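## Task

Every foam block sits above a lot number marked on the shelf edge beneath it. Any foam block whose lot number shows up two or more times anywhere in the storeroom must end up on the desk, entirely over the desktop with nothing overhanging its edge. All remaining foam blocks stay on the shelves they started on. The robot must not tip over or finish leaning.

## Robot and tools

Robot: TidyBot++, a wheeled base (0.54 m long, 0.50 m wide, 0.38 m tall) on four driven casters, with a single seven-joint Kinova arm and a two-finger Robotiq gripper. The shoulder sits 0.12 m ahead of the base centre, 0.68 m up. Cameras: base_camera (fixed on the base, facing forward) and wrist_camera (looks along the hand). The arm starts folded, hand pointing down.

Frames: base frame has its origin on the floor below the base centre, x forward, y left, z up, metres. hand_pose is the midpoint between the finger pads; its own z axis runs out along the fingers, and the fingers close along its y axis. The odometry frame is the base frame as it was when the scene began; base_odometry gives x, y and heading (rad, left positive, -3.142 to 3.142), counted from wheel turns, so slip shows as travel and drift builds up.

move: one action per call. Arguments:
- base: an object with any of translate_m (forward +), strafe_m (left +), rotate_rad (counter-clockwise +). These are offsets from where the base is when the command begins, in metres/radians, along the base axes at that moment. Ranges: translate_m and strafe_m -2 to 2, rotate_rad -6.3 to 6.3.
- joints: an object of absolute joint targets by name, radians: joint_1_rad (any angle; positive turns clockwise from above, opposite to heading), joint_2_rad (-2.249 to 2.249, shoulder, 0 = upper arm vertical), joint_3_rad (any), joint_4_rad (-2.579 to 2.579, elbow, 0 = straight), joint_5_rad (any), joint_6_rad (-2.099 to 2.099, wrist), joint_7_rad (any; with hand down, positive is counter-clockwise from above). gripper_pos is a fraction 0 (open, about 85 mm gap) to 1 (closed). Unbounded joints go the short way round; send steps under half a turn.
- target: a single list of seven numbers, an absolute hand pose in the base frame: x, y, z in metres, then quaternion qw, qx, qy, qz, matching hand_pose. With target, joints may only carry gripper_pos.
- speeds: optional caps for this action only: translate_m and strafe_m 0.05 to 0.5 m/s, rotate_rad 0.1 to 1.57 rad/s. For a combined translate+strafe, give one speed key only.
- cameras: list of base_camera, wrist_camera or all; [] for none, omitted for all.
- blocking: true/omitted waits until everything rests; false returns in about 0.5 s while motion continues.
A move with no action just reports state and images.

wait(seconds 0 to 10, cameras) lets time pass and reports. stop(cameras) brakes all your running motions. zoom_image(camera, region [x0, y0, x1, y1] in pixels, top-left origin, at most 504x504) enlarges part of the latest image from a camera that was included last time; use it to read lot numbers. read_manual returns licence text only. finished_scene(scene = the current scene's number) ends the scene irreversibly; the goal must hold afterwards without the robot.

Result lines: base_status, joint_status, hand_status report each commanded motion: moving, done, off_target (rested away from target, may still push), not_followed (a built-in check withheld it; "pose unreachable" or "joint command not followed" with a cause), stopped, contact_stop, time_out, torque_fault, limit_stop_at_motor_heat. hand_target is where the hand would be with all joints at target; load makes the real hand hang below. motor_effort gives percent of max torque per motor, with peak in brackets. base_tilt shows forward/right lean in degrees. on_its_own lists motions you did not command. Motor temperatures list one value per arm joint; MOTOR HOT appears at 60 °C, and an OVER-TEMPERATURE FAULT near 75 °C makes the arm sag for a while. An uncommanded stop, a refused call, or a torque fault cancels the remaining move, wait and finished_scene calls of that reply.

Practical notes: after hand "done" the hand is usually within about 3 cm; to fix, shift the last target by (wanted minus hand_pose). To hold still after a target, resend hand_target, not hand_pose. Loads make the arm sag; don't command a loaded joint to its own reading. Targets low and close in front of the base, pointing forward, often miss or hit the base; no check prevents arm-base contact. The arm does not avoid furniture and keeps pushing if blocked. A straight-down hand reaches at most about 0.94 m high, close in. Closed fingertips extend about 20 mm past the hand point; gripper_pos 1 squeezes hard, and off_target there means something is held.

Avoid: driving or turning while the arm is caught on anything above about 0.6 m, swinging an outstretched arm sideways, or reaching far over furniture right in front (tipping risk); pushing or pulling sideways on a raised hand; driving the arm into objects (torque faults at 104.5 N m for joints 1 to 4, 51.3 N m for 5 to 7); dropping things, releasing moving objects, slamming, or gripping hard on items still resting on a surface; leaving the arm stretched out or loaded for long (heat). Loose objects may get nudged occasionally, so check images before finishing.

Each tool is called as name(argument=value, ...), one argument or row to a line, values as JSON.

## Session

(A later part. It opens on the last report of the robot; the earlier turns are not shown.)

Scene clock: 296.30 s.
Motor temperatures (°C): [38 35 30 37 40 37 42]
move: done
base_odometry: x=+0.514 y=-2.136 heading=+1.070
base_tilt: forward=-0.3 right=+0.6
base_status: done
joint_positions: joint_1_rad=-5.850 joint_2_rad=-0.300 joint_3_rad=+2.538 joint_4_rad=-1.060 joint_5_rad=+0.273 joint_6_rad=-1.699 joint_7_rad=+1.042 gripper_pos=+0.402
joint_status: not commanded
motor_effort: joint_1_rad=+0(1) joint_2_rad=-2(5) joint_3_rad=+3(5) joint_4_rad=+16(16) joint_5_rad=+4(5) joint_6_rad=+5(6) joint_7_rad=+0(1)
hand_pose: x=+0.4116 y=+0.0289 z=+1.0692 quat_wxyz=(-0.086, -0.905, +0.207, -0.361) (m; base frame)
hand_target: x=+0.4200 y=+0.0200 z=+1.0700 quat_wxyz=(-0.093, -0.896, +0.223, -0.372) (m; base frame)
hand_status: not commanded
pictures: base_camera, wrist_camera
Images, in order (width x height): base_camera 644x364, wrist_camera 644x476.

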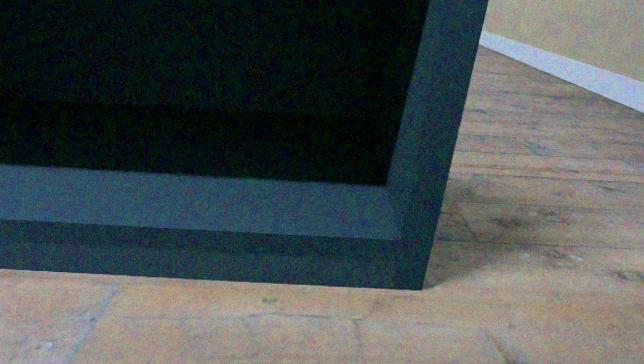

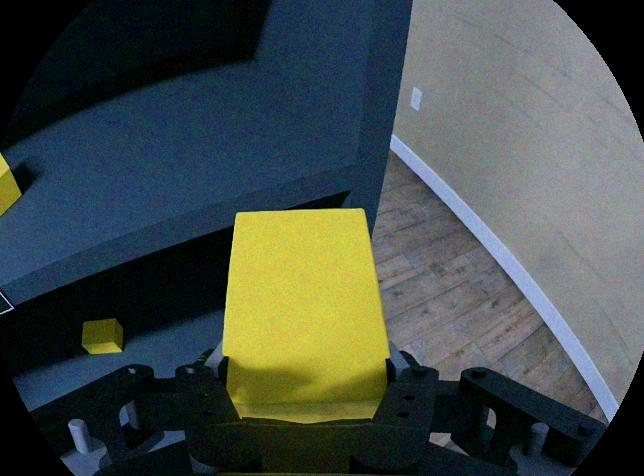

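move(
  base={"strafe_m":-0.68},
)

Scene clock: 299.07 s.
Motor temperatures (°C): [38 35 30 37 40 37 42]
move: done
base_odometry: x=+1.111 y=-2.462 heading=+1.069
base_tilt: forward=-0.3 right=+0.6
base_status: done
joint_positions: joint_1_rad=-5.850 joint_2_rad=-0.300 joint_3_rad=+2.538 joint_4_rad=-1.060 joint_5_rad=+0.273 joint_6_rad=-1.699 joint_7_rad=+1.042 gripper_pos=+0.402
joint_status: not commanded
motor_effort: joint_1_rad=-1(1) joint_2_rad=-2(4) joint_3_rad=+3(4) joint_4_rad=+16(16) joint_5_rad=+4(5) joint_6_rad=+5(6) joint_7_rad=+0(1)
hand_pose: x=+0.4115 y=+0.0289 z=+1.0693 quat_wxyz=(-0.086, -0.905, +0.207, -0.361) (m; base frame)
hand_target: x=+0.4200 y=+0.0200 z=+1.0700 quat_wxyz=(-0.093, -0.896, +0.223, -0.372) (m; base frame)
hand_status: not commanded
pictures: base_camera, wrist_camera
Images, in order (width x height): base_camera 644x364, wrist_camera 644x476.

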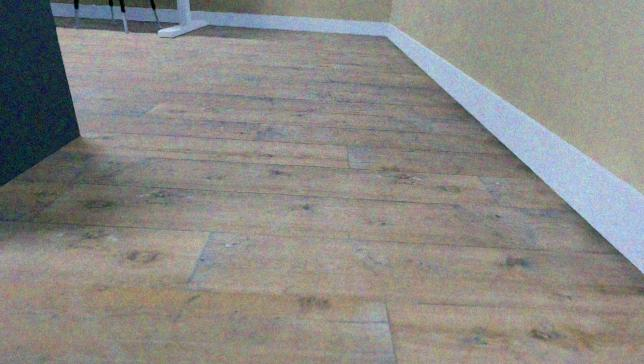

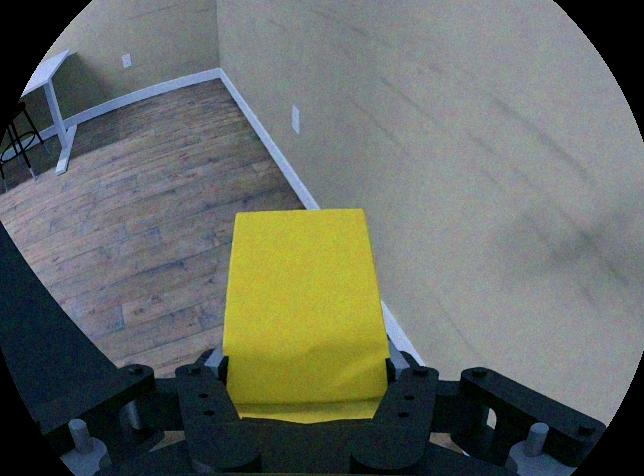

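move(
  base={"translate_m":1.55},
  cameras=[],
)

move(
  base={"strafe_m":1.0},
)

Scene clock: 303.37 s.
Motor temperatures (°C): [38 35 30 37 40 37 42]
move: done
base_odometry: x=+1.857 y=-1.104 heading=+1.068
base_tilt: forward=-0.3 right=+0.6
base_status: done
joint_positions: joint_1_rad=-5.850 joint_2_rad=-0.297 joint_3_rad=+2.538 joint_4_rad=-1.060 joint_5_rad=+0.273 joint_6_rad=-1.699 joint_7_rad=+1.042 gripper_pos=+0.402
joint_status: not commanded
motor_effort: joint_1_rad=+0(1) joint_2_rad=-2(5) joint_3_rad=+3(3) joint_4_rad=+16(17) joint_5_rad=+4(4) joint_6_rad=+6(7) joint_7_rad=+0(1)
hand_pose: x=+0.4126 y=+0.0285 z=+1.0685 quat_wxyz=(-0.086, -0.906, +0.207, -0.359) (m; base frame)
hand_target: x=+0.4200 y=+0.0200 z=+1.0700 quat_wxyz=(-0.093, -0.896, +0.223, -0.372) (m; base frame)
hand_status: not commanded
pictures: none
No camera images: "cameras" was empty.

Scene clock: 306.50 s.
Motor temperatures (°C): [38 35 30 37 40 37 42]
move: done
base_odometry: x=+0.981 y=-0.621 heading=+1.068
base_tilt: forward=-0.3 right=+0.6
base_status: done
joint_positions: joint_1_rad=-5.850 joint_2_rad=-0.297 joint_3_rad=+2.538 joint_4_rad=-1.060 joint_5_rad=+0.273 joint_6_rad=-1.699 joint_7_rad=+1.042 gripper_pos=+0.402
joint_status: not commanded
motor_effort: joint_1_rad=+0(2) joint_2_rad=-2(5) joint_3_rad=+3(5) joint_4_rad=+15(16) joint_5_rad=+4(5) joint_6_rad=+5(6) joint_7_rad=+0(1)
hand_pose: x=+0.4126 y=+0.0284 z=+1.0685 quat_wxyz=(-0.086, -0.906, +0.207, -0.359) (m; base frame)
hand_target: x=+0.4200 y=+0.0200 z=+1.0700 quat_wxyz=(-0.093, -0.896, +0.223, -0.372) (m; base frame)
hand_status: not commanded
pictures: base_camera, wrist_camera
Images, in order (width x height): base_camera 644x364, wrist_camera 644x476.

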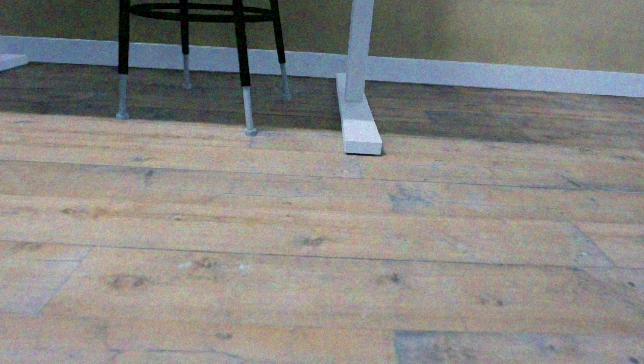

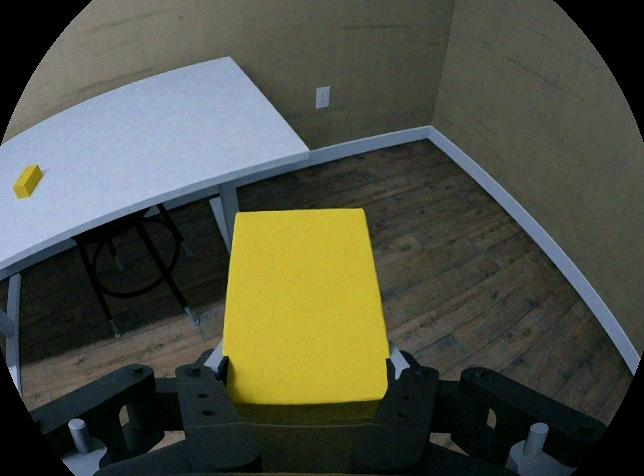

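move(
  base={"strafe_m":0.15},
  cameras=[],
)

move(
  base={"translate_m":0.6},
  cameras=["wrist_camera"],
)

move(
  target=[0.6, -0.1, 0.86, 0.0926, 0.8966, -0.2235, 0.3716],
  cameras=["wrist_camera"],
)

Scene clock: 308.27 s.
Motor temperatures (°C): [38 35 30 37 40 37 42]
move: done
base_odometry: x=+0.849 y=-0.549 heading=+1.067
base_tilt: forward=-0.4 right=+0.6
base_status: done
joint_positions: joint_1_rad=-5.850 joint_2_rad=-0.298 joint_3_rad=+2.537 joint_4_rad=-1.060 joint_5_rad=+0.273 joint_6_rad=-1.699 joint_7_rad=+1.042 gripper_pos=+0.402
joint_status: not commanded
motor_effort: joint_1_rad=-1(1) joint_2_rad=-2(5) joint_3_rad=+3(5) joint_4_rad=+15(16) joint_5_rad=+4(5) joint_6_rad=+5(6) joint_7_rad=+0(1)
hand_pose: x=+0.4122 y=+0.0293 z=+1.0687 quat_wxyz=(-0.086, -0.906, +0.206, -0.360) (m; base frame)
hand_target: x=+0.4200 y=+0.0200 z=+1.0700 quat_wxyz=(-0.093, -0.896, +0.223, -0.372) (m; base frame)
hand_status: not commanded
pictures: none
No camera images: "cameras" was empty.

Scene clock: 310.70 s.
Motor temperatures (°C): [38 35 30 37 40 37 42]
move: done
base_odometry: x=+1.138 y=-0.023 heading=+1.068
base_tilt: forward=-0.3 right=+0.6
base_status: done
joint_positions: joint_1_rad=-5.850 joint_2_rad=-0.292 joint_3_rad=+2.537 joint_4_rad=-1.061 joint_5_rad=+0.273 joint_6_rad=-1.699 joint_7_rad=+1.042 gripper_pos=+0.402
joint_status: not commanded
motor_effort: joint_1_rad=+0(1) joint_2_rad=-2(6) joint_3_rad=+3(4) joint_4_rad=+15(17) joint_5_rad=+4(4) joint_6_rad=+6(7) joint_7_rad=+0(1)
hand_pose: x=+0.4144 y=+0.0283 z=+1.0671 quat_wxyz=(-0.086, -0.907, +0.206, -0.357) (m; base frame)
hand_target: x=+0.4200 y=+0.0200 z=+1.0700 quat_wxyz=(-0.093, -0.896, +0.223, -0.372) (m; base frame)
hand_status: not commanded
pictures: wrist_camera
Images, in order (width x height): wrist_camera 644x476.

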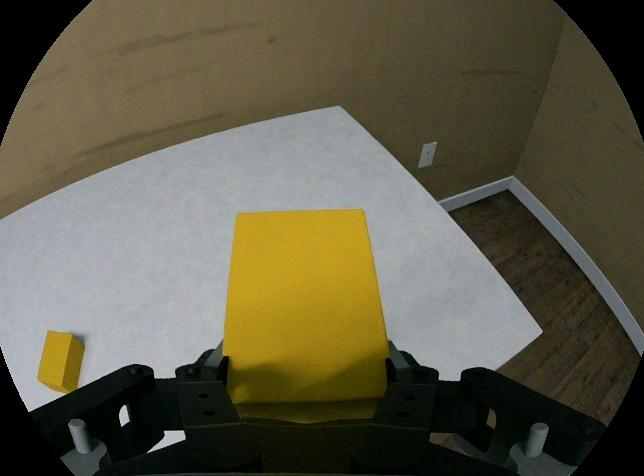

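Scene clock: 312.93 s.
Motor temperatures (°C): [38 35 30 37 40 37 42]
move: done
base_odometry: x=+1.138 y=-0.023 heading=+1.068
base_tilt: forward=-0.3 right=+0.6
base_status: not commanded
joint_positions: joint_1_rad=-6.215 joint_2_rad=-0.080 joint_3_rad=+3.074 joint_4_rad=-1.673 joint_5_rad=+0.395 joint_6_rad=-0.892 joint_7_rad=+0.928 gripper_pos=+0.402
joint_status: not commanded
motor_effort: joint_1_rad=+0(1) joint_2_rad=-17(19) joint_3_rad=+0(3) joint_4_rad=+20(22) joint_5_rad=+3(4) joint_6_rad=+5(6) joint_7_rad=+0(1)
hand_pose: x=+0.5889 y=-0.0914 z=+0.8664 quat_wxyz=(-0.078, -0.902, +0.229, -0.358) (m; base frame)
hand_target: x=+0.6000 y=-0.1000 z=+0.8600 quat_wxyz=(-0.093, -0.896, +0.223, -0.372) (m; base frame)
hand_status: done (0.015 m and 2.4 deg from the pose sent, 0.306 m and 3.0 deg at the start)
pictures: wrist_camera
Images, in order (width x height): wrist_camera 644x476.

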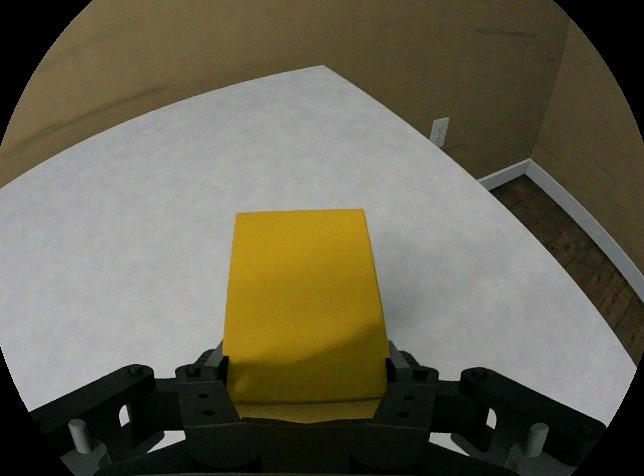

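move(
  target=[0.6, -0.1, 0.79, 0.0926, 0.8966, -0.2235, 0.3716],
  cameras=[],
)

move(
  target=[0.6, -0.1, 0.765, 0.0926, 0.8966, -0.2235, 0.3716],
  cameras=[],
)

move(
  target=[0.6, -0.1, 0.745, 0.0926, 0.8966, -0.2235, 0.3716],
  cameras=[],
)

move(
  target=[0.6, -0.1, 0.73, 0.0926, 0.8966, -0.2235, 0.3716],
  cameras=["wrist_camera"],
)

Scene clock: 314.40 s.
Motor temperatures (°C): [38 35 30 37 40 37 42]
move: done
base_odometry: x=+1.138 y=-0.023 heading=+1.068
base_tilt: forward=-0.3 right=+0.6
base_status: not commanded
joint_positions: joint_1_rad=-6.236 joint_2_rad=-0.050 joint_3_rad=+3.092 joint_4_rad=-1.875 joint_5_rad=+0.527 joint_6_rad=-0.696 joint_7_rad=+0.753 gripper_pos=+0.402
joint_status: not commanded
motor_effort: joint_1_rad=+0(1) joint_2_rad=-18(19) joint_3_rad=+0(0) joint_4_rad=+20(22) joint_5_rad=+3(4) joint_6_rad=+4(5) joint_7_rad=+0(1)
hand_pose: x=+0.5898 y=-0.0975 z=+0.7962 quat_wxyz=(-0.085, -0.899, +0.236, -0.359) (m; base frame)
hand_target: x=+0.6000 y=-0.1000 z=+0.7900 quat_wxyz=(-0.093, -0.896, +0.223, -0.371) (m; base frame)
hand_status: done (0.012 m and 2.3 deg from the pose sent, 0.078 m and 2.4 deg at the start)
pictures: none
No camera images: "cameras" was empty.

Scene clock: 315.47 s.
Motor temperatures (°C): [38 35 30 37 40 37 42]
move: done
base_odometry: x=+1.138 y=-0.023 heading=+1.068
base_tilt: forward=-0.3 right=+0.6
base_status: not commanded
joint_positions: joint_1_rad=-6.263 joint_2_rad=-0.031 joint_3_rad=+3.117 joint_4_rad=-1.940 joint_5_rad=+0.604 joint_6_rad=-0.625 joint_7_rad=+0.659 gripper_pos=+0.402
joint_status: not commanded
motor_effort: joint_1_rad=+0(1) joint_2_rad=-18(19) joint_3_rad=+0(0) joint_4_rad=+20(21) joint_5_rad=+4(4) joint_6_rad=+4(5) joint_7_rad=-1(1)
hand_pose: x=+0.5911 y=-0.1002 z=+0.7729 quat_wxyz=(-0.088, -0.897, +0.239, -0.362) (m; base frame)
hand_target: x=+0.6000 y=-0.1000 z=+0.7650 quat_wxyz=(-0.093, -0.896, +0.223, -0.372) (m; base frame)
hand_status: done (0.012 m and 2.2 deg from the pose sent, 0.033 m and 2.3 deg at the start)
pictures: none
No camera images: "cameras" was empty.

Scene clock: 316.50 s.
Motor temperatures (°C): [38 35 30 37 40 37 42]
move: done
base_odometry: x=+1.138 y=-0.023 heading=+1.068
base_tilt: forward=-0.3 right=+0.6
base_status: not commanded
joint_positions: joint_1_rad=-6.296 joint_2_rad=-0.015 joint_3_rad=+3.150 joint_4_rad=-1.989 joint_5_rad=+0.682 joint_6_rad=-0.570 joint_7_rad=+0.570 gripper_pos=+0.402
joint_status: not commanded
motor_effort: joint_1_rad=-1(2) joint_2_rad=-17(19) joint_3_rad=+0(1) joint_4_rad=+18(20) joint_5_rad=+3(4) joint_6_rad=+4(4) joint_7_rad=+0(1)
hand_pose: x=+0.5921 y=-0.1028 z=+0.7560 quat_wxyz=(-0.090, -0.894, +0.241, -0.366) (m; base frame)
hand_target: x=+0.6000 y=-0.1000 z=+0.7450 quat_wxyz=(-0.093, -0.896, +0.223, -0.372) (m; base frame)
hand_status: done (0.014 m and 2.2 deg from the pose sent, 0.029 m and 2.2 deg at the start)
pictures: none
No camera images: "cameras" was empty.

Scene clock: 317.17 s.
Motor temperatures (°C): [38 35 30 37 40 37 42]
move: off_target
base_odometry: x=+1.138 y=-0.023 heading=+1.068
base_tilt: forward=-0.3 right=+0.6
base_status: not commanded
joint_positions: joint_1_rad=-6.333 joint_2_rad=-0.020 joint_3_rad=+3.178 joint_4_rad=-2.015 joint_5_rad=+0.750 joint_6_rad=-0.546 joint_7_rad=+0.494 gripper_pos=+0.402
joint_status: not commanded
motor_effort: joint_1_rad=+0(1) joint_2_rad=-11(17) joint_3_rad=+1(2) joint_4_rad=+18(19) joint_5_rad=+3(4) joint_6_rad=+5(6) joint_7_rad=+0(1)
hand_pose: x=+0.5925 y=-0.1028 z=+0.7556 quat_wxyz=(-0.091, -0.889, +0.242, -0.378) (m; base frame)
hand_target: x=+0.6000 y=-0.1000 z=+0.7300 quat_wxyz=(-0.093, -0.896, +0.223, -0.372) (m; base frame)
hand_status: off_target (0.027 m and 2.4 deg from the pose sent, 0.027 m and 2.2 deg at the start)
pictures: wrist_camera
Images, in order (width x height): wrist_camera 644x476.

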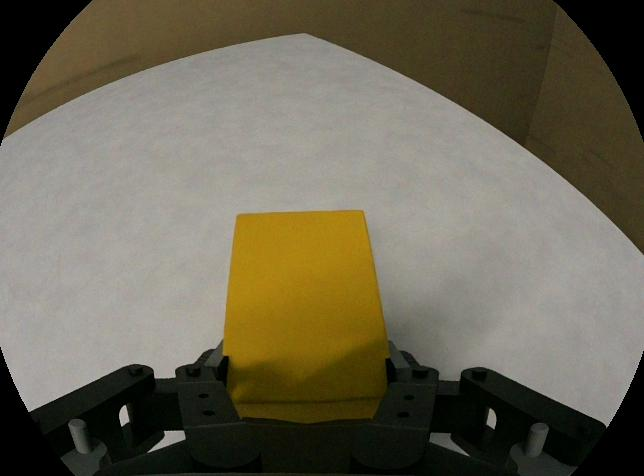

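move(
  target=[0.6, -0.1, 0.748, 0.0926, 0.8966, -0.2235, 0.3716],
  cameras=[],
)

move(
  joints={"gripper_pos":0},
  cameras=[],
)

move(
  target=[0.52, -0.05, 0.87, 0.0926, 0.8966, -0.2235, 0.3716],
  cameras=[],
)

move(
  base={"translate_m":-0.5},
  target=[0.45, 0.0, 1.0, 0, 0.895, 0, 0.446],
  cameras=["wrist_camera"],
)

Scene clock: 318.27 s.
Motor temperatures (°C): [38 35 30 37 40 37 42]
move: done
base_odometry: x=+1.138 y=-0.023 heading=+1.068
base_tilt: forward=-0.3 right=+0.6
base_status: not commanded
joint_positions: joint_1_rad=-6.319 joint_2_rad=-0.015 joint_3_rad=+3.166 joint_4_rad=-2.007 joint_5_rad=+0.743 joint_6_rad=-0.546 joint_7_rad=+0.530 gripper_pos=+0.402
joint_status: not commanded
motor_effort: joint_1_rad=+0(0) joint_2_rad=-14(19) joint_3_rad=+0(1) joint_4_rad=+17(19) joint_5_rad=+3(4) joint_6_rad=+3(5) joint_7_rad=+0(1)
hand_pose: x=+0.5951 y=-0.1026 z=+0.7564 quat_wxyz=(-0.096, -0.893, +0.229, -0.376) (m; base frame)
hand_target: x=+0.6000 y=-0.1000 z=+0.7480 quat_wxyz=(-0.093, -0.896, +0.223, -0.372) (m; base frame)
hand_status: done (0.010 m and 1.0 deg from the pose sent, 0.011 m and 2.4 deg at the start)
pictures: none
No camera images: "cameras" was empty.

Scene clock: 319.17 s.
Motor temperatures (°C): [38 35 30 37 40 37 42]
move: done
base_odometry: x=+1.138 y=-0.023 heading=+1.068
base_tilt: forward=-0.3 right=+0.6
base_status: not commanded
joint_positions: joint_1_rad=-6.319 joint_2_rad=-0.012 joint_3_rad=+3.166 joint_4_rad=-2.007 joint_5_rad=+0.743 joint_6_rad=-0.546 joint_7_rad=+0.530 gripper_pos=+0.000
joint_status: all done
motor_effort: joint_1_rad=+0(1) joint_2_rad=-18(18) joint_3_rad=+0(0) joint_4_rad=+20(20) joint_5_rad=+4(4) joint_6_rad=+3(4) joint_7_rad=+0(1)
hand_pose: x=+0.5954 y=-0.1026 z=+0.7552 quat_wxyz=(-0.096, -0.893, +0.229, -0.375) (m; base frame)
hand_target: x=+0.6000 y=-0.1000 z=+0.7480 quat_wxyz=(-0.093, -0.896, +0.223, -0.372) (m; base frame)
hand_status: not commanded
pictures: none
No camera images: "cameras" was empty.

Scene clock: 320.97 s.
Motor temperatures (°C): [38 35 30 37 40 37 42]
move: done
base_odometry: x=+1.138 y=-0.023 heading=+1.068
base_tilt: forward=-0.3 right=+0.6
base_status: not commanded
joint_positions: joint_1_rad=-6.047 joint_2_rad=-0.251 joint_3_rad=+2.811 joint_4_rad=-1.818 joint_5_rad=+0.479 joint_6_rad=-0.887 joint_7_rad=+0.797 gripper_pos=+0.000
joint_status: not commanded
motor_effort: joint_1_rad=-1(1) joint_2_rad=-10(20) joint_3_rad=+1(2) joint_4_rad=+21(21) joint_5_rad=+4(5) joint_6_rad=+5(5) joint_7_rad=+0(1)
hand_pose: x=+0.5315 y=-0.0591 z=+0.8791 quat_wxyz=(-0.104, -0.885, +0.219, -0.397) (m; base frame)
hand_target: x=+0.5200 y=-0.0500 z=+0.8700 quat_wxyz=(-0.093, -0.896, +0.223, -0.372) (m; base frame)
hand_status: done (0.017 m and 3.5 deg from the pose sent, 0.147 m and 0.9 deg at the start)
pictures: none
No camera images: "cameras" was empty.

Scene clock: 323.37 s.
Motor temperatures (°C): [38 35 30 37 40 37 42]
move: done
base_odometry: x=+0.898 y=-0.462 heading=+1.069
base_tilt: forward=-0.4 right=+0.6
base_status: done
joint_positions: joint_1_rad=-6.268 joint_2_rad=-0.498 joint_3_rad=+3.132 joint_4_rad=-1.633 joint_5_rad=+0.071 joint_6_rad=-1.047 joint_7_rad=+1.529 gripper_pos=+0.000
joint_status: not commanded
motor_effort: joint_1_rad=-1(1) joint_2_rad=-2(14) joint_3_rad=+1(3) joint_4_rad=+20(22) joint_5_rad=+1(5) joint_6_rad=+7(8) joint_7_rad=+0(1)
hand_pose: x=+0.4572 y=-0.0187 z=+1.0060 quat_wxyz=(-0.030, -0.886, +0.019, -0.462) (m; base frame)
hand_target: x=+0.4500 y=+0.0000 z=+1.0000 quat_wxyz=(+0.000, -0.895, +0.000, -0.446) (m; base frame)
hand_status: done (0.021 m and 4.5 deg from the pose sent, 0.157 m and 28.4 deg at the start)
pictures: wrist_camera
Images, in order (width x height): wrist_camera 644x476.

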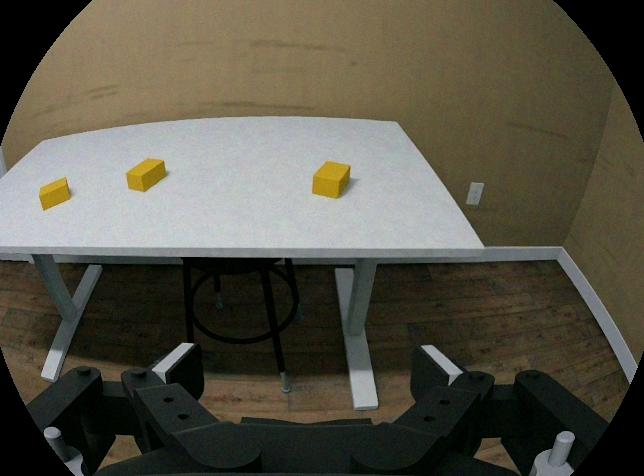

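finished_scene(
  scene=2,
)

The scene is finished: the task was done.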